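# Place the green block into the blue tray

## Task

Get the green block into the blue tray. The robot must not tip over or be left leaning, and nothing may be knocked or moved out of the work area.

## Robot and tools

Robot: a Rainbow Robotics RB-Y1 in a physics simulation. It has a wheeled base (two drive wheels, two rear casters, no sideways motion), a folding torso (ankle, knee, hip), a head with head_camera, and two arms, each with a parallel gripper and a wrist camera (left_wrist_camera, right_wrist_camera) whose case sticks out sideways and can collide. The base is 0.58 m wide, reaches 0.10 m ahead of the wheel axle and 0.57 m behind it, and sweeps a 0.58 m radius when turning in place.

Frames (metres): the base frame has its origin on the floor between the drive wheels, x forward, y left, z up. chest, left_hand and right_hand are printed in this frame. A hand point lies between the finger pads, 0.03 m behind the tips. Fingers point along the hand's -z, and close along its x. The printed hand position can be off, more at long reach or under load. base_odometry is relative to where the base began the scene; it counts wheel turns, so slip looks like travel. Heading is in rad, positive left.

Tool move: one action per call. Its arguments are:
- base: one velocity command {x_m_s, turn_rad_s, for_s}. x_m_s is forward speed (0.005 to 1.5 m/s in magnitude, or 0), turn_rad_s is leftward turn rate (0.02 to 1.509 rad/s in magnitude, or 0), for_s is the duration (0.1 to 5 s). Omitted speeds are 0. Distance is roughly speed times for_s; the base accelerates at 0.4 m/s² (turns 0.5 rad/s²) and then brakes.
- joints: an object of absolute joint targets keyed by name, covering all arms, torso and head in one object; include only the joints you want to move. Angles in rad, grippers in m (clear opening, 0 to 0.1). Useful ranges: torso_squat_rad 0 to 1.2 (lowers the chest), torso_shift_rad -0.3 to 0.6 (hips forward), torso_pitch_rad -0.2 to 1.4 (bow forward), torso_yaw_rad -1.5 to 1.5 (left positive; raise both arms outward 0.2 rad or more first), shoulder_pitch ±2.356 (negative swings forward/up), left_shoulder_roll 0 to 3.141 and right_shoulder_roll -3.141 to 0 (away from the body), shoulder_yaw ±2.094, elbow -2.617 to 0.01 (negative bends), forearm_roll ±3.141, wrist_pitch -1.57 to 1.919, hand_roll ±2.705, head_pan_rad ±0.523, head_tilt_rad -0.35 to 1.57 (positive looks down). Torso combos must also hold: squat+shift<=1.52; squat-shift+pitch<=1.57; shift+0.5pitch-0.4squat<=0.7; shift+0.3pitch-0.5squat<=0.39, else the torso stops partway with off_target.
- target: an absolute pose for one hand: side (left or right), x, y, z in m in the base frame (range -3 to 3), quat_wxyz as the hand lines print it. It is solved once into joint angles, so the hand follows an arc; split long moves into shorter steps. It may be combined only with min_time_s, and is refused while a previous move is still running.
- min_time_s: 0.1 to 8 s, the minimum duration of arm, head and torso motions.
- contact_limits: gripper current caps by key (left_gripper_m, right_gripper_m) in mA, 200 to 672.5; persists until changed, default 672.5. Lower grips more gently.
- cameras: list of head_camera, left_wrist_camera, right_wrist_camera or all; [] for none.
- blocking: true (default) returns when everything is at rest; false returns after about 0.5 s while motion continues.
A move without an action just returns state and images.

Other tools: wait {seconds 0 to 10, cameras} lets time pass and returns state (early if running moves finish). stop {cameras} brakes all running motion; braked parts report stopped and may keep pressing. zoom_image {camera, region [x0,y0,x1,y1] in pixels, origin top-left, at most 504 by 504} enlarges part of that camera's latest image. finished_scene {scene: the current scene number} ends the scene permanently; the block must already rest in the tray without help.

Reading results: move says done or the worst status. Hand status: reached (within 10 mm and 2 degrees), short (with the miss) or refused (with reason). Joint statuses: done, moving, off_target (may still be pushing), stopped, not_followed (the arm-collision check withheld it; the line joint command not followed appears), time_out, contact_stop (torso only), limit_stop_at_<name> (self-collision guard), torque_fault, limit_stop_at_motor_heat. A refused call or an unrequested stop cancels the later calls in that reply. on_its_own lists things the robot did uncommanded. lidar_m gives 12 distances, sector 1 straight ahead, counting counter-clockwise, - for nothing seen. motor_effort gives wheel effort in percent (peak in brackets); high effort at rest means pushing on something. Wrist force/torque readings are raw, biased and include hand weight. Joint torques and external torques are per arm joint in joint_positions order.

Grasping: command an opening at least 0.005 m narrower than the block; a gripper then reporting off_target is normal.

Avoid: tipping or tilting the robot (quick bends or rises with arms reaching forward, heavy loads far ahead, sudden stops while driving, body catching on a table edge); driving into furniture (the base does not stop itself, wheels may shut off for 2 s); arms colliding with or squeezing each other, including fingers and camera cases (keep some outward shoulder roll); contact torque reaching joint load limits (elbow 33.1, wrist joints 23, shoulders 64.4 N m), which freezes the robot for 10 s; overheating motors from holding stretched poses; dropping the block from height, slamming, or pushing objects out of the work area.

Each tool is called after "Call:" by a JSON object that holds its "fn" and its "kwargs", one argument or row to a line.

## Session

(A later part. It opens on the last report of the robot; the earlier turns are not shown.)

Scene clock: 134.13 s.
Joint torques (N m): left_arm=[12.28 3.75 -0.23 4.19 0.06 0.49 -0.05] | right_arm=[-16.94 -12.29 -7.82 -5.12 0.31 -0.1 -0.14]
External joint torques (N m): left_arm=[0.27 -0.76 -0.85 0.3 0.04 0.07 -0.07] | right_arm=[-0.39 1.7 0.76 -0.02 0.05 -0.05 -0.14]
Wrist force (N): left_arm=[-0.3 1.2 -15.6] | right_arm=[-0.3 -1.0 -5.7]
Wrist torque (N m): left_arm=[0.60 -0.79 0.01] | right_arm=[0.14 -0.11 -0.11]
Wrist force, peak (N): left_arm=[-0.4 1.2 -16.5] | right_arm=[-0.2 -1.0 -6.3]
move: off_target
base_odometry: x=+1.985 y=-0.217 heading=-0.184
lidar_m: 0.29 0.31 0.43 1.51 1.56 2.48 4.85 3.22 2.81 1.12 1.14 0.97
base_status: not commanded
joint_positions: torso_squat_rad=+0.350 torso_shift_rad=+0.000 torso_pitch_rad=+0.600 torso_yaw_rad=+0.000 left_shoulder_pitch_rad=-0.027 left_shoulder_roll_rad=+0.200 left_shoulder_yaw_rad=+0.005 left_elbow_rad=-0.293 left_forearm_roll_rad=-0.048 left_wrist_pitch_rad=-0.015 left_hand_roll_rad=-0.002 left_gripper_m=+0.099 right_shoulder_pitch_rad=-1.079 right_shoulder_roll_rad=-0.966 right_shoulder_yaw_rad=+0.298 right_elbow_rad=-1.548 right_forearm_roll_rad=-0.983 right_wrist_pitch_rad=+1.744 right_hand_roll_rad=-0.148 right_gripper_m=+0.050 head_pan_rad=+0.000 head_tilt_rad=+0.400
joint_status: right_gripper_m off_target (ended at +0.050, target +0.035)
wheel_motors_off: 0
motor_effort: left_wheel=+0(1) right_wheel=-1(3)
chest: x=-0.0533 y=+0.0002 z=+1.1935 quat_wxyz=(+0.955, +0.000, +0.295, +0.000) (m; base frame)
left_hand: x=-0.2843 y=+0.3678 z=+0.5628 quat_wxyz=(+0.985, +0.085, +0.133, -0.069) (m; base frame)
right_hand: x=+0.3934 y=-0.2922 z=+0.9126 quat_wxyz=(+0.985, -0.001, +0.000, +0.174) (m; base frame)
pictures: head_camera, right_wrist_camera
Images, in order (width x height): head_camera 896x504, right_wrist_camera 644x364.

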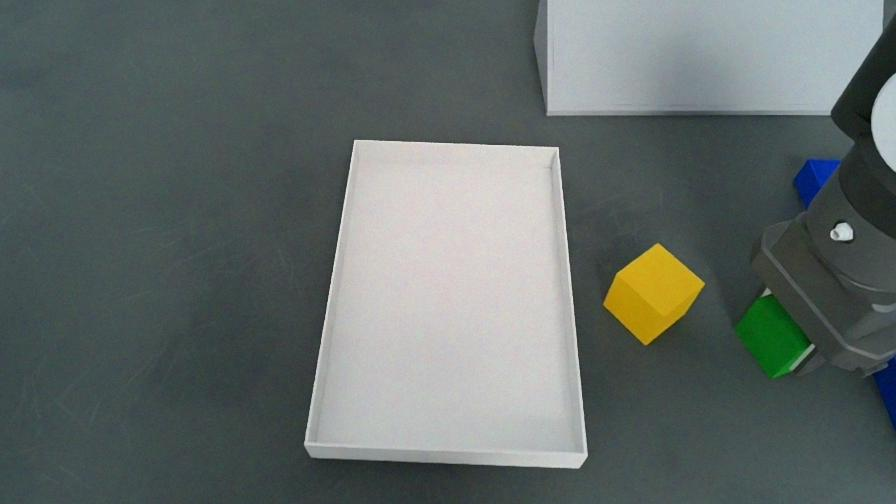

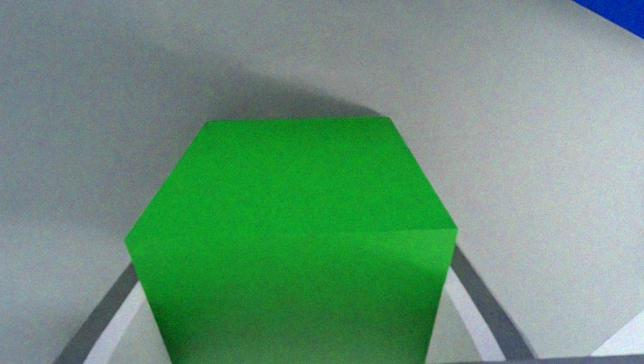

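Call:
{"fn": "move", "kwargs": {
  "target": {"side":"right","x":0.394,"y":-0.292,"z":1.0,"quat_wxyz":[0.985,0,0,0.174]},
  "min_time_s": 1
}}

Call:
{"fn": "move", "kwargs": {
  "target": {"side":"right","x":0.40,"y":-0.43,"z":1.0,"quat_wxyz":[0.985,0,0,0.174]},
  "min_time_s": 1
}}

Call:
{"fn": "move", "kwargs": {
  "joints": {"head_pan_rad":-0.5},
  "cameras": ["head_camera","right_wrist_camera"]
}}

Scene clock: 140.87 s.
Joint torques (N m): left_arm=[12.33 4.18 0.46 4.02 -0.09 0.75 0.05] | right_arm=[-17.96 -15.19 -9.45 -5.06 0.31 0.05 -0.13]
External joint torques (N m): left_arm=[0.32 -0.33 -0.17 0.13 -0.11 0.33 0.03] | right_arm=[-0.87 -0.98 -0.45 -1.04 0.07 0.09 -0.13]
Wrist force (N): left_arm=[-0.3 0.8 -15.9] | right_arm=[-0.3 -1.3 -6.3]
Wrist torque (N m): left_arm=[0.60 -0.76 0.04] | right_arm=[0.18 -0.06 0.06]
Wrist force, peak (N): left_arm=[0.0 1.0 -16.4] | right_arm=[-0.7 -1.2 -7.0]
move: done
base_odometry: x=+1.985 y=-0.217 heading=-0.184
lidar_m: 0.29 0.31 0.43 1.52 1.57 2.47 4.86 3.22 2.83 1.12 1.15 0.98
base_status: not commanded
joint_positions: torso_squat_rad=+0.350 torso_shift_rad=+0.000 torso_pitch_rad=+0.600 torso_yaw_rad=+0.000 left_shoulder_pitch_rad=-0.027 left_shoulder_roll_rad=+0.200 left_shoulder_yaw_rad=+0.005 left_elbow_rad=-0.293 left_forearm_roll_rad=-0.048 left_wrist_pitch_rad=-0.015 left_hand_roll_rad=-0.002 left_gripper_m=+0.099 right_shoulder_pitch_rad=-1.208 right_shoulder_roll_rad=-1.074 right_shoulder_yaw_rad=+0.260 right_elbow_rad=-1.634 right_forearm_roll_rad=-1.140 right_wrist_pitch_rad=+1.919 right_hand_roll_rad=-0.228 right_gripper_m=+0.050 head_pan_rad=+0.000 head_tilt_rad=+0.400
joint_status: all done
wheel_motors_off: 0
motor_effort: left_wheel=+0(1) right_wheel=+0(2)
chest: x=-0.0533 y=+0.0002 z=+1.1935 quat_wxyz=(+0.955, +0.000, +0.295, +0.000) (m; base frame)
left_hand: x=-0.2843 y=+0.3678 z=+0.5628 quat_wxyz=(+0.985, +0.085, +0.133, -0.069) (m; base frame)
right_hand: x=+0.3940 y=-0.2919 z=+0.9999 quat_wxyz=(+0.985, +0.000, +0.000, +0.174) (m; base frame)
right_hand_status: reached (checked arc, planned for 1.0 s): 0 mm and 0.0 deg off.
pictures: none

Scene clock: 142.20 s.
Joint torques (N m): left_arm=[12.18 3.95 0.63 4.05 -0.05 0.69 0.04] | right_arm=[-15.05 -19.05 -9.14 -3.29 0.25 -0.21 -0.13]
External joint torques (N m): left_arm=[0.17 -0.56 0 0.16 -0.06 0.27 0.03] | right_arm=[-0.21 0.29 -0.21 0.29 -0.01 -0.14 -0.13]
Wrist force (N): left_arm=[-0.1 1.3 -16.1] | right_arm=[-0.1 -1.0 -6.5]
Wrist torque (N m): left_arm=[0.59 -0.73 0.03] | right_arm=[0.15 -0.02 -0.14]
Wrist force, peak (N): left_arm=[0.1 1.2 -16.5] | right_arm=[-0.1 -1.2 -6.5]
move: done
base_odometry: x=+1.985 y=-0.217 heading=-0.184
lidar_m: 0.29 0.30 0.43 1.53 1.57 2.47 4.85 3.21 2.83 1.12 1.16 0.98
base_status: not commanded
joint_positions: torso_squat_rad=+0.350 torso_shift_rad=+0.000 torso_pitch_rad=+0.600 torso_yaw_rad=+0.000 left_shoulder_pitch_rad=-0.027 left_shoulder_roll_rad=+0.200 left_shoulder_yaw_rad=+0.005 left_elbow_rad=-0.293 left_forearm_roll_rad=-0.048 left_wrist_pitch_rad=-0.015 left_hand_roll_rad=-0.002 left_gripper_m=+0.099 right_shoulder_pitch_rad=-1.093 right_shoulder_roll_rad=-1.262 right_shoulder_yaw_rad=+0.147 right_elbow_rad=-1.327 right_forearm_roll_rad=-1.185 right_wrist_pitch_rad=+1.785 right_hand_roll_rad=+0.192 right_gripper_m=+0.050 head_pan_rad=+0.000 head_tilt_rad=+0.400
joint_status: all done
wheel_motors_off: 0
motor_effort: left_wheel=+0(1) right_wheel=+0(2)
chest: x=-0.0533 y=+0.0002 z=+1.1935 quat_wxyz=(+0.955, +0.000, +0.295, +0.000) (m; base frame)
left_hand: x=-0.2843 y=+0.3678 z=+0.5628 quat_wxyz=(+0.985, +0.085, +0.133, -0.069) (m; base frame)
right_hand: x=+0.3992 y=-0.4296 z=+1.0001 quat_wxyz=(+0.985, -0.002, -0.003, +0.174) (m; base frame)
right_hand_status: reached (checked arc, planned for 1.0 s): 1 mm and 0.4 deg off.
pictures: none

Scene clock: 143.20 s.
Joint torques (N m): left_arm=[12.28 3.48 0.7 4.01 -0.01 0.74 0.08] | right_arm=[-15.18 -19.39 -9.51 -3.51 0.33 -0.14 -0.15]
External joint torques (N m): left_arm=[0.27 -1.02 0.07 0.12 -0.03 0.32 0.07] | right_arm=[-0.35 -0.04 -0.58 0.07 0.07 -0.07 -0.15]
Wrist force (N): left_arm=[-0.4 0.8 -16.0] | right_arm=[-0.3 -1.0 -6.2]
Wrist torque (N m): left_arm=[0.64 -0.82 0.05] | right_arm=[0.15 -0.03 -0.14]
Wrist force, peak (N): left_arm=[-0.5 0.8 -16.6] | right_arm=[-0.3 -0.9 -6.5]
move: done
base_odometry: x=+1.985 y=-0.217 heading=-0.184
lidar_m: 0.29 0.30 0.42 1.52 1.56 2.47 4.86 3.22 2.83 1.14 1.15 0.98
base_status: not commanded
joint_positions: torso_squat_rad=+0.350 torso_shift_rad=+0.000 torso_pitch_rad=+0.600 torso_yaw_rad=+0.000 left_shoulder_pitch_rad=-0.027 left_shoulder_roll_rad=+0.200 left_shoulder_yaw_rad=+0.005 left_elbow_rad=-0.293 left_forearm_roll_rad=-0.048 left_wrist_pitch_rad=-0.015 left_hand_roll_rad=-0.002 left_gripper_m=+0.099 right_shoulder_pitch_rad=-1.093 right_shoulder_roll_rad=-1.262 right_shoulder_yaw_rad=+0.147 right_elbow_rad=-1.327 right_forearm_roll_rad=-1.185 right_wrist_pitch_rad=+1.785 right_hand_roll_rad=+0.192 right_gripper_m=+0.050 head_pan_rad=-0.500 head_tilt_rad=+0.400
joint_status: all done
wheel_motors_off: 0
motor_effort: left_wheel=+0(1) right_wheel=+1(2)
chest: x=-0.0533 y=+0.0002 z=+1.1935 quat_wxyz=(+0.955, +0.000, +0.295, +0.000) (m; base frame)
left_hand: x=-0.2843 y=+0.3678 z=+0.5628 quat_wxyz=(+0.985, +0.085, +0.133, -0.069) (m; base frame)
right_hand: x=+0.3992 y=-0.4296 z=+1.0001 quat_wxyz=(+0.985, -0.002, -0.003, +0.174) (m; base frame)
pictures: head_camera, right_wrist_camera
Images, in order (width x height): head_camera 896x504, right_wrist_camera 644x364.

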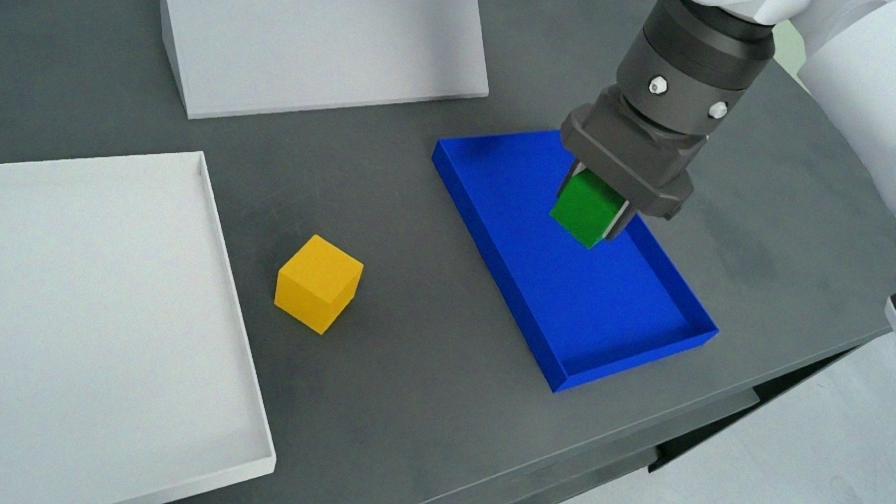

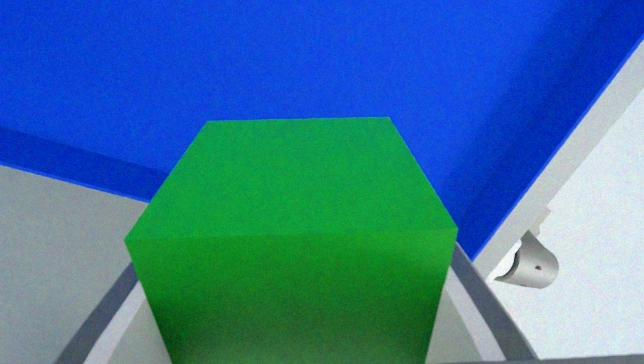

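Call:
{"fn": "move", "kwargs": {
  "target": {"side":"right","x":0.40,"y":-0.45,"z":0.93,"quat_wxyz":[0.985,0,0,0.174]},
  "min_time_s": 1.5,
  "cameras": ["head_camera","right_wrist_camera"]
}}

Call:
{"fn": "zoom_image", "kwargs": {
  "camera": "head_camera",
  "region": [420, 100, 740, 400]
}}

Scene clock: 150.23 s.
Joint torques (N m): left_arm=[11.94 4.05 0.53 4.18 -0.06 0.54 0.11] | right_arm=[-14.72 -17.24 -6.74 -3.38 0.67 -0.29 0.14]
External joint torques (N m): left_arm=[-0.07 -0.46 -0.1 0.29 -0.07 0.12 0.1] | right_arm=[-0.01 2.66 1.49 0.61 0.41 -0.21 0.14]
Wrist force (N): left_arm=[-0.4 1.0 -15.7] | right_arm=[-0.3 -1.2 -6.4]
Wrist torque (N m): left_arm=[0.62 -0.80 0.02] | right_arm=[0.16 -0.06 -0.13]
Wrist force, peak (N): left_arm=[-0.4 1.2 -16.7] | right_arm=[-0.3 -1.2 -6.6]
move: done
base_odometry: x=+1.985 y=-0.217 heading=-0.184
lidar_m: 0.29 0.30 0.42 1.52 1.58 2.48 4.86 3.21 2.82 1.12 1.14 0.97
base_status: not commanded
joint_positions: torso_squat_rad=+0.350 torso_shift_rad=+0.000 torso_pitch_rad=+0.600 torso_yaw_rad=+0.000 left_shoulder_pitch_rad=-0.027 left_shoulder_roll_rad=+0.200 left_shoulder_yaw_rad=+0.005 left_elbow_rad=-0.293 left_forearm_roll_rad=-0.048 left_wrist_pitch_rad=-0.015 left_hand_roll_rad=-0.002 left_gripper_m=+0.099 right_shoulder_pitch_rad=-1.047 right_shoulder_roll_rad=-1.180 right_shoulder_yaw_rad=+0.191 right_elbow_rad=-1.163 right_forearm_roll_rad=-1.115 right_wrist_pitch_rad=+1.623 right_hand_roll_rad=+0.315 right_gripper_m=+0.050 head_pan_rad=-0.500 head_tilt_rad=+0.400
joint_status: all done
wheel_motors_off: 0
motor_effort: left_wheel=-1(1) right_wheel=+2(3)
chest: x=-0.0533 y=+0.0002 z=+1.1935 quat_wxyz=(+0.955, +0.000, +0.295, +0.000) (m; base frame)
left_hand: x=-0.2843 y=+0.3678 z=+0.5628 quat_wxyz=(+0.985, +0.085, +0.133, -0.069) (m; base frame)
right_hand: x=+0.4001 y=-0.4501 z=+0.9304 quat_wxyz=(+0.985, +0.000, -0.001, +0.174) (m; base frame)
right_hand_status: reached (checked arc, planned for 1.5 s): 0 mm and 0.1 deg off.
pictures: head_camera, right_wrist_camera
Images, in order (width x height): head_camera 896x504, right_wrist_camera 644x364.

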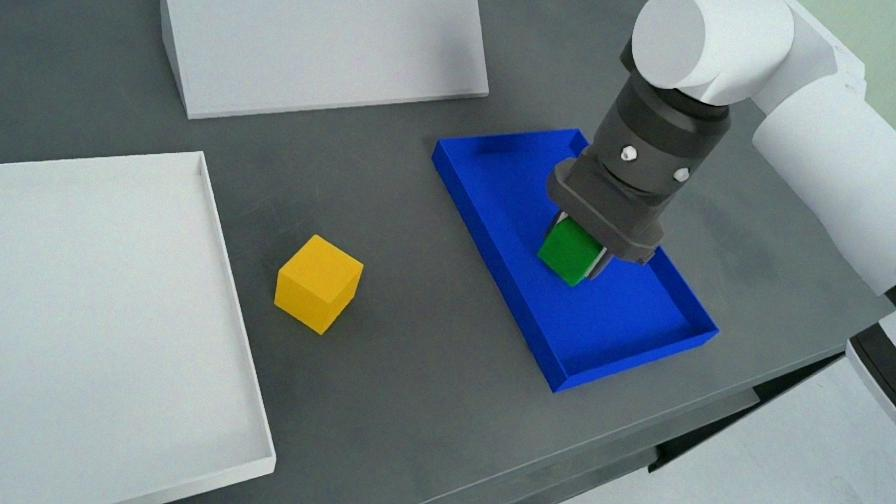

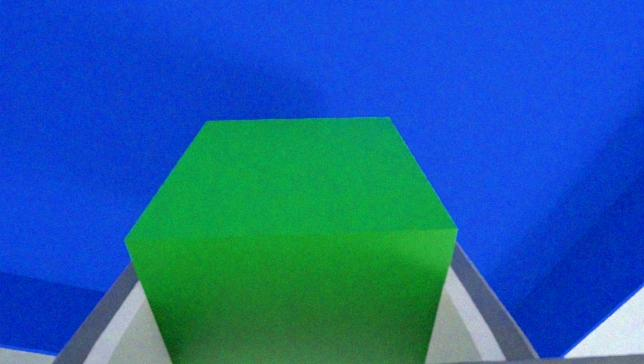

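Scaled by 1.575 from the camera's 896x504 image, which has a finer 1280x720 frame.

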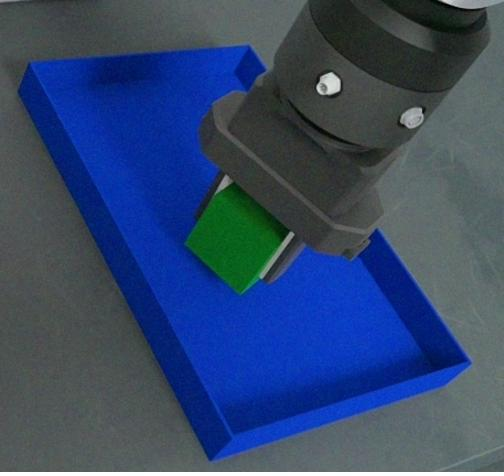

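Call:
{"fn": "move", "kwargs": {
  "target": {"side":"right","x":0.40,"y":-0.45,"z":0.917,"quat_wxyz":[0.985,0,0,0.174]},
  "min_time_s": 1
}}

Call:
{"fn": "move", "kwargs": {
  "joints": {"right_gripper_m":0.08},
  "cameras": ["head_camera","right_wrist_camera"]
}}

Scene clock: 154.40 s.
Joint torques (N m): left_arm=[12.05 4 0.54 4.24 -0.14 0.63 0.13] | right_arm=[-14.48 -17.4 -6.74 -3.32 0.64 -0.33 0.22]
External joint torques (N m): left_arm=[0.05 -0.51 -0.09 0.35 -0.16 0.21 0.11] | right_arm=[0.23 2.44 1.36 0.72 0.39 -0.26 0.22]
Wrist force (N): left_arm=[-0.3 0.8 -15.7] | right_arm=[-0.2 -1.0 -6.4]
Wrist torque (N m): left_arm=[0.61 -0.79 0.01] | right_arm=[0.15 -0.04 -0.14]
Wrist force, peak (N): left_arm=[0.0 1.0 -16.6] | right_arm=[-0.3 -1.0 -6.6]
move: done
base_odometry: x=+1.985 y=-0.217 heading=-0.184
lidar_m: 0.28 0.31 0.42 1.52 1.57 2.47 4.86 3.21 2.82 1.13 1.15 0.98
base_status: not commanded
joint_positions: torso_squat_rad=+0.350 torso_shift_rad=+0.000 torso_pitch_rad=+0.600 torso_yaw_rad=+0.000 left_shoulder_pitch_rad=-0.027 left_shoulder_roll_rad=+0.200 left_shoulder_yaw_rad=+0.005 left_elbow_rad=-0.293 left_forearm_roll_rad=-0.048 left_wrist_pitch_rad=-0.015 left_hand_roll_rad=-0.002 left_gripper_m=+0.099 right_shoulder_pitch_rad=-1.040 right_shoulder_roll_rad=-1.161 right_shoulder_yaw_rad=+0.200 right_elbow_rad=-1.144 right_forearm_roll_rad=-1.102 right_wrist_pitch_rad=+1.595 right_hand_roll_rad=+0.324 right_gripper_m=+0.050 head_pan_rad=-0.500 head_tilt_rad=+0.400
joint_status: all done
wheel_motors_off: 0
motor_effort: left_wheel=+0(2) right_wheel=+1(2)
chest: x=-0.0533 y=+0.0002 z=+1.1935 quat_wxyz=(+0.955, +0.000, +0.295, +0.000) (m; base frame)
left_hand: x=-0.2843 y=+0.3678 z=+0.5628 quat_wxyz=(+0.985, +0.085, +0.133, -0.069) (m; base frame)
right_hand: x=+0.3997 y=-0.4500 z=+0.9178 quat_wxyz=(+0.985, +0.000, +0.000, +0.174) (m; base frame)
right_hand_status: reached (checked arc, planned for 1.0 s): 1 mm and 0.1 deg off.
pictures: none

Scene clock: 155.23 s.
Joint torques (N m): left_arm=[12.13 3.93 1 4.1 0.02 0.7 0.03] | right_arm=[-14.59 -17.15 -6.37 -3.18 0.74 -0.35 0.16]
External joint torques (N m): left_arm=[0.12 -0.58 0.37 0.22 0.01 0.28 0.02] | right_arm=[0.11 2.69 1.73 0.87 0.49 -0.27 0.16]
Wrist force (N): left_arm=[-0.1 0.9 -15.6] | right_arm=[-0.3 -1.2 -5.5]
Wrist torque (N m): left_arm=[0.60 -0.76 0.02] | right_arm=[0.17 -0.05 -0.14]
Wrist force, peak (N): left_arm=[-0.1 1.2 -16.2] | right_arm=[-0.2 -1.1 -6.3]
move: done
base_odometry: x=+1.985 y=-0.217 heading=-0.184
lidar_m: 0.29 0.31 0.43 1.51 1.57 2.48 4.85 3.21 2.82 1.12 1.14 0.98
base_status: not commanded
joint_positions: torso_squat_rad=+0.350 torso_shift_rad=+0.000 torso_pitch_rad=+0.600 torso_yaw_rad=+0.000 left_shoulder_pitch_rad=-0.027 left_shoulder_roll_rad=+0.200 left_shoulder_yaw_rad=+0.005 left_elbow_rad=-0.293 left_forearm_roll_rad=-0.048 left_wrist_pitch_rad=-0.015 left_hand_roll_rad=-0.002 left_gripper_m=+0.099 right_shoulder_pitch_rad=-1.040 right_shoulder_roll_rad=-1.161 right_shoulder_yaw_rad=+0.200 right_elbow_rad=-1.144 right_forearm_roll_rad=-1.102 right_wrist_pitch_rad=+1.595 right_hand_roll_rad=+0.324 right_gripper_m=+0.080 head_pan_rad=-0.500 head_tilt_rad=+0.400
joint_status: all done
wheel_motors_off: 0
motor_effort: left_wheel=+0(1) right_wheel=+0(3)
chest: x=-0.0533 y=+0.0002 z=+1.1935 quat_wxyz=(+0.955, +0.000, +0.295, +0.000) (m; base frame)
left_hand: x=-0.2843 y=+0.3678 z=+0.5628 quat_wxyz=(+0.985, +0.085, +0.133, -0.069) (m; base frame)
right_hand: x=+0.3997 y=-0.4500 z=+0.9178 quat_wxyz=(+0.985, +0.000, +0.000, +0.174) (m; base frame)
pictures: head_camera, right_wrist_camera
Images, in order (width x height): head_camera 896x504, right_wrist_camera 644x364.

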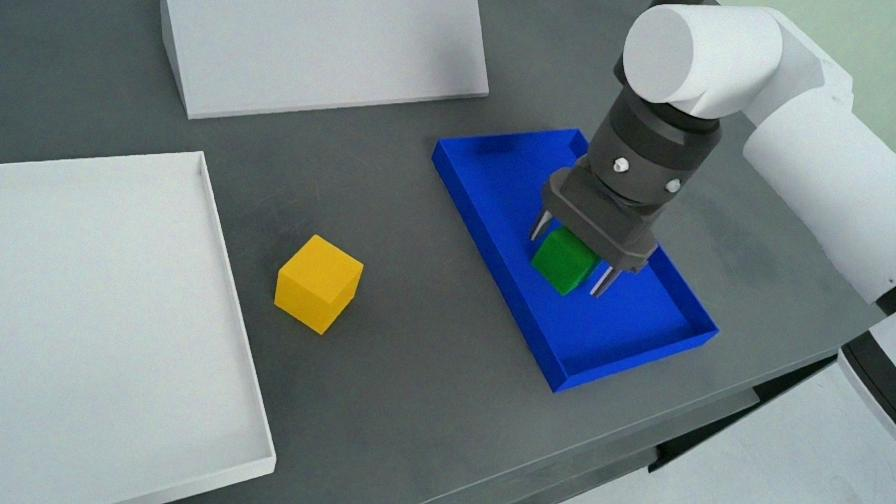

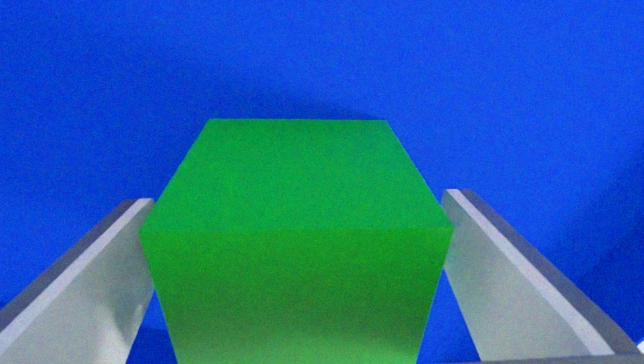

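Released; raising the hand clear.

Call:
{"fn": "move", "kwargs": {
  "target": {"side":"right","x":0.40,"y":-0.45,"z":1.02,"quat_wxyz":[0.985,0,0,0.174]},
  "min_time_s": 1,
  "cameras": ["head_camera"]
}}

Scene clock: 158.63 s.
Joint torques (N m): left_arm=[12.13 3.81 0.45 4.11 -0.15 0.67 -0.1] | right_arm=[-15.42 -19.92 -8.77 -4.23 0.31 -0.06 -0.06]
External joint torques (N m): left_arm=[0.12 -0.69 -0.17 0.22 -0.16 0.25 -0.11] | right_arm=[-0.58 -0.15 -0.21 -0.67 0.07 0.01 -0.06]
Wrist force (N): left_arm=[0.0 0.9 -15.7] | right_arm=[-0.3 -0.9 -5.4]
Wrist torque (N m): left_arm=[0.62 -0.75 0.03] | right_arm=[0.15 -0.06 0.04]
Wrist force, peak (N): left_arm=[0.0 0.6 -16.6] | right_arm=[-0.7 -1.2 -6.1]
move: done
base_odometry: x=+1.985 y=-0.217 heading=-0.184
lidar_m: 0.29 0.30 0.43 1.51 1.57 2.47 4.86 3.21 2.82 1.13 1.14 0.98
base_status: not commanded
joint_positions: torso_squat_rad=+0.350 torso_shift_rad=+0.000 torso_pitch_rad=+0.600 torso_yaw_rad=+0.000 left_shoulder_pitch_rad=-0.027 left_shoulder_roll_rad=+0.200 left_shoulder_yaw_rad=+0.005 left_elbow_rad=-0.293 left_forearm_roll_rad=-0.048 left_wrist_pitch_rad=-0.015 left_hand_roll_rad=-0.002 left_gripper_m=+0.099 right_shoulder_pitch_rad=-1.142 right_shoulder_roll_rad=-1.295 right_shoulder_yaw_rad=+0.141 right_elbow_rad=-1.244 right_forearm_roll_rad=-1.193 right_wrist_pitch_rad=+1.819 right_hand_roll_rad=+0.269 right_gripper_m=+0.080 head_pan_rad=-0.500 head_tilt_rad=+0.400
joint_status: all done
wheel_motors_off: 0
motor_effort: left_wheel=+0(1) right_wheel=+1(4)
chest: x=-0.0533 y=+0.0002 z=+1.1935 quat_wxyz=(+0.955, +0.000, +0.295, +0.000) (m; base frame)
left_hand: x=-0.2843 y=+0.3678 z=+0.5628 quat_wxyz=(+0.985, +0.085, +0.133, -0.069) (m; base frame)
right_hand: x=+0.4000 y=-0.4500 z=+1.0199 quat_wxyz=(+0.985, +0.000, +0.000, +0.174) (m; base frame)
right_hand_status: reached (checked arc, planned for 1.0 s): 0 mm and 0.0 deg off.
pictures: head_camera
Images, in order (width x height): head_camera 896x504.

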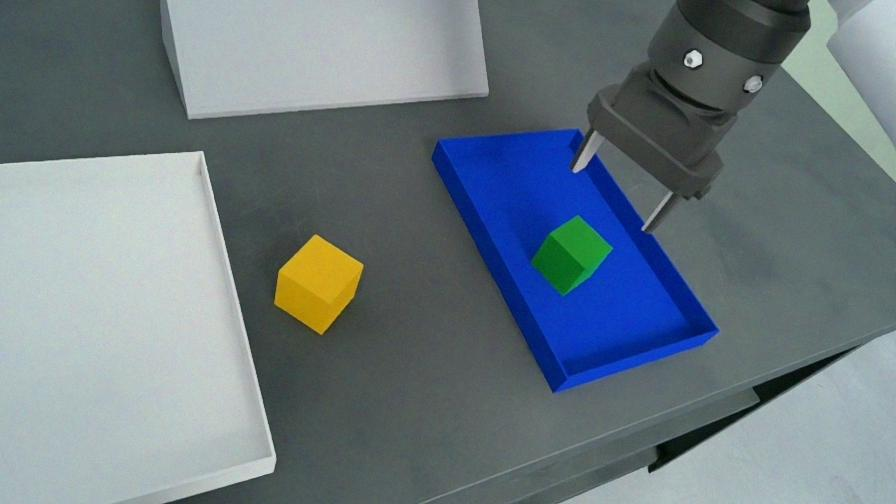

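Call:
{"fn": "finished_scene", "kwargs": {
  "scene": 1
}}

The scene is finished: the task was done.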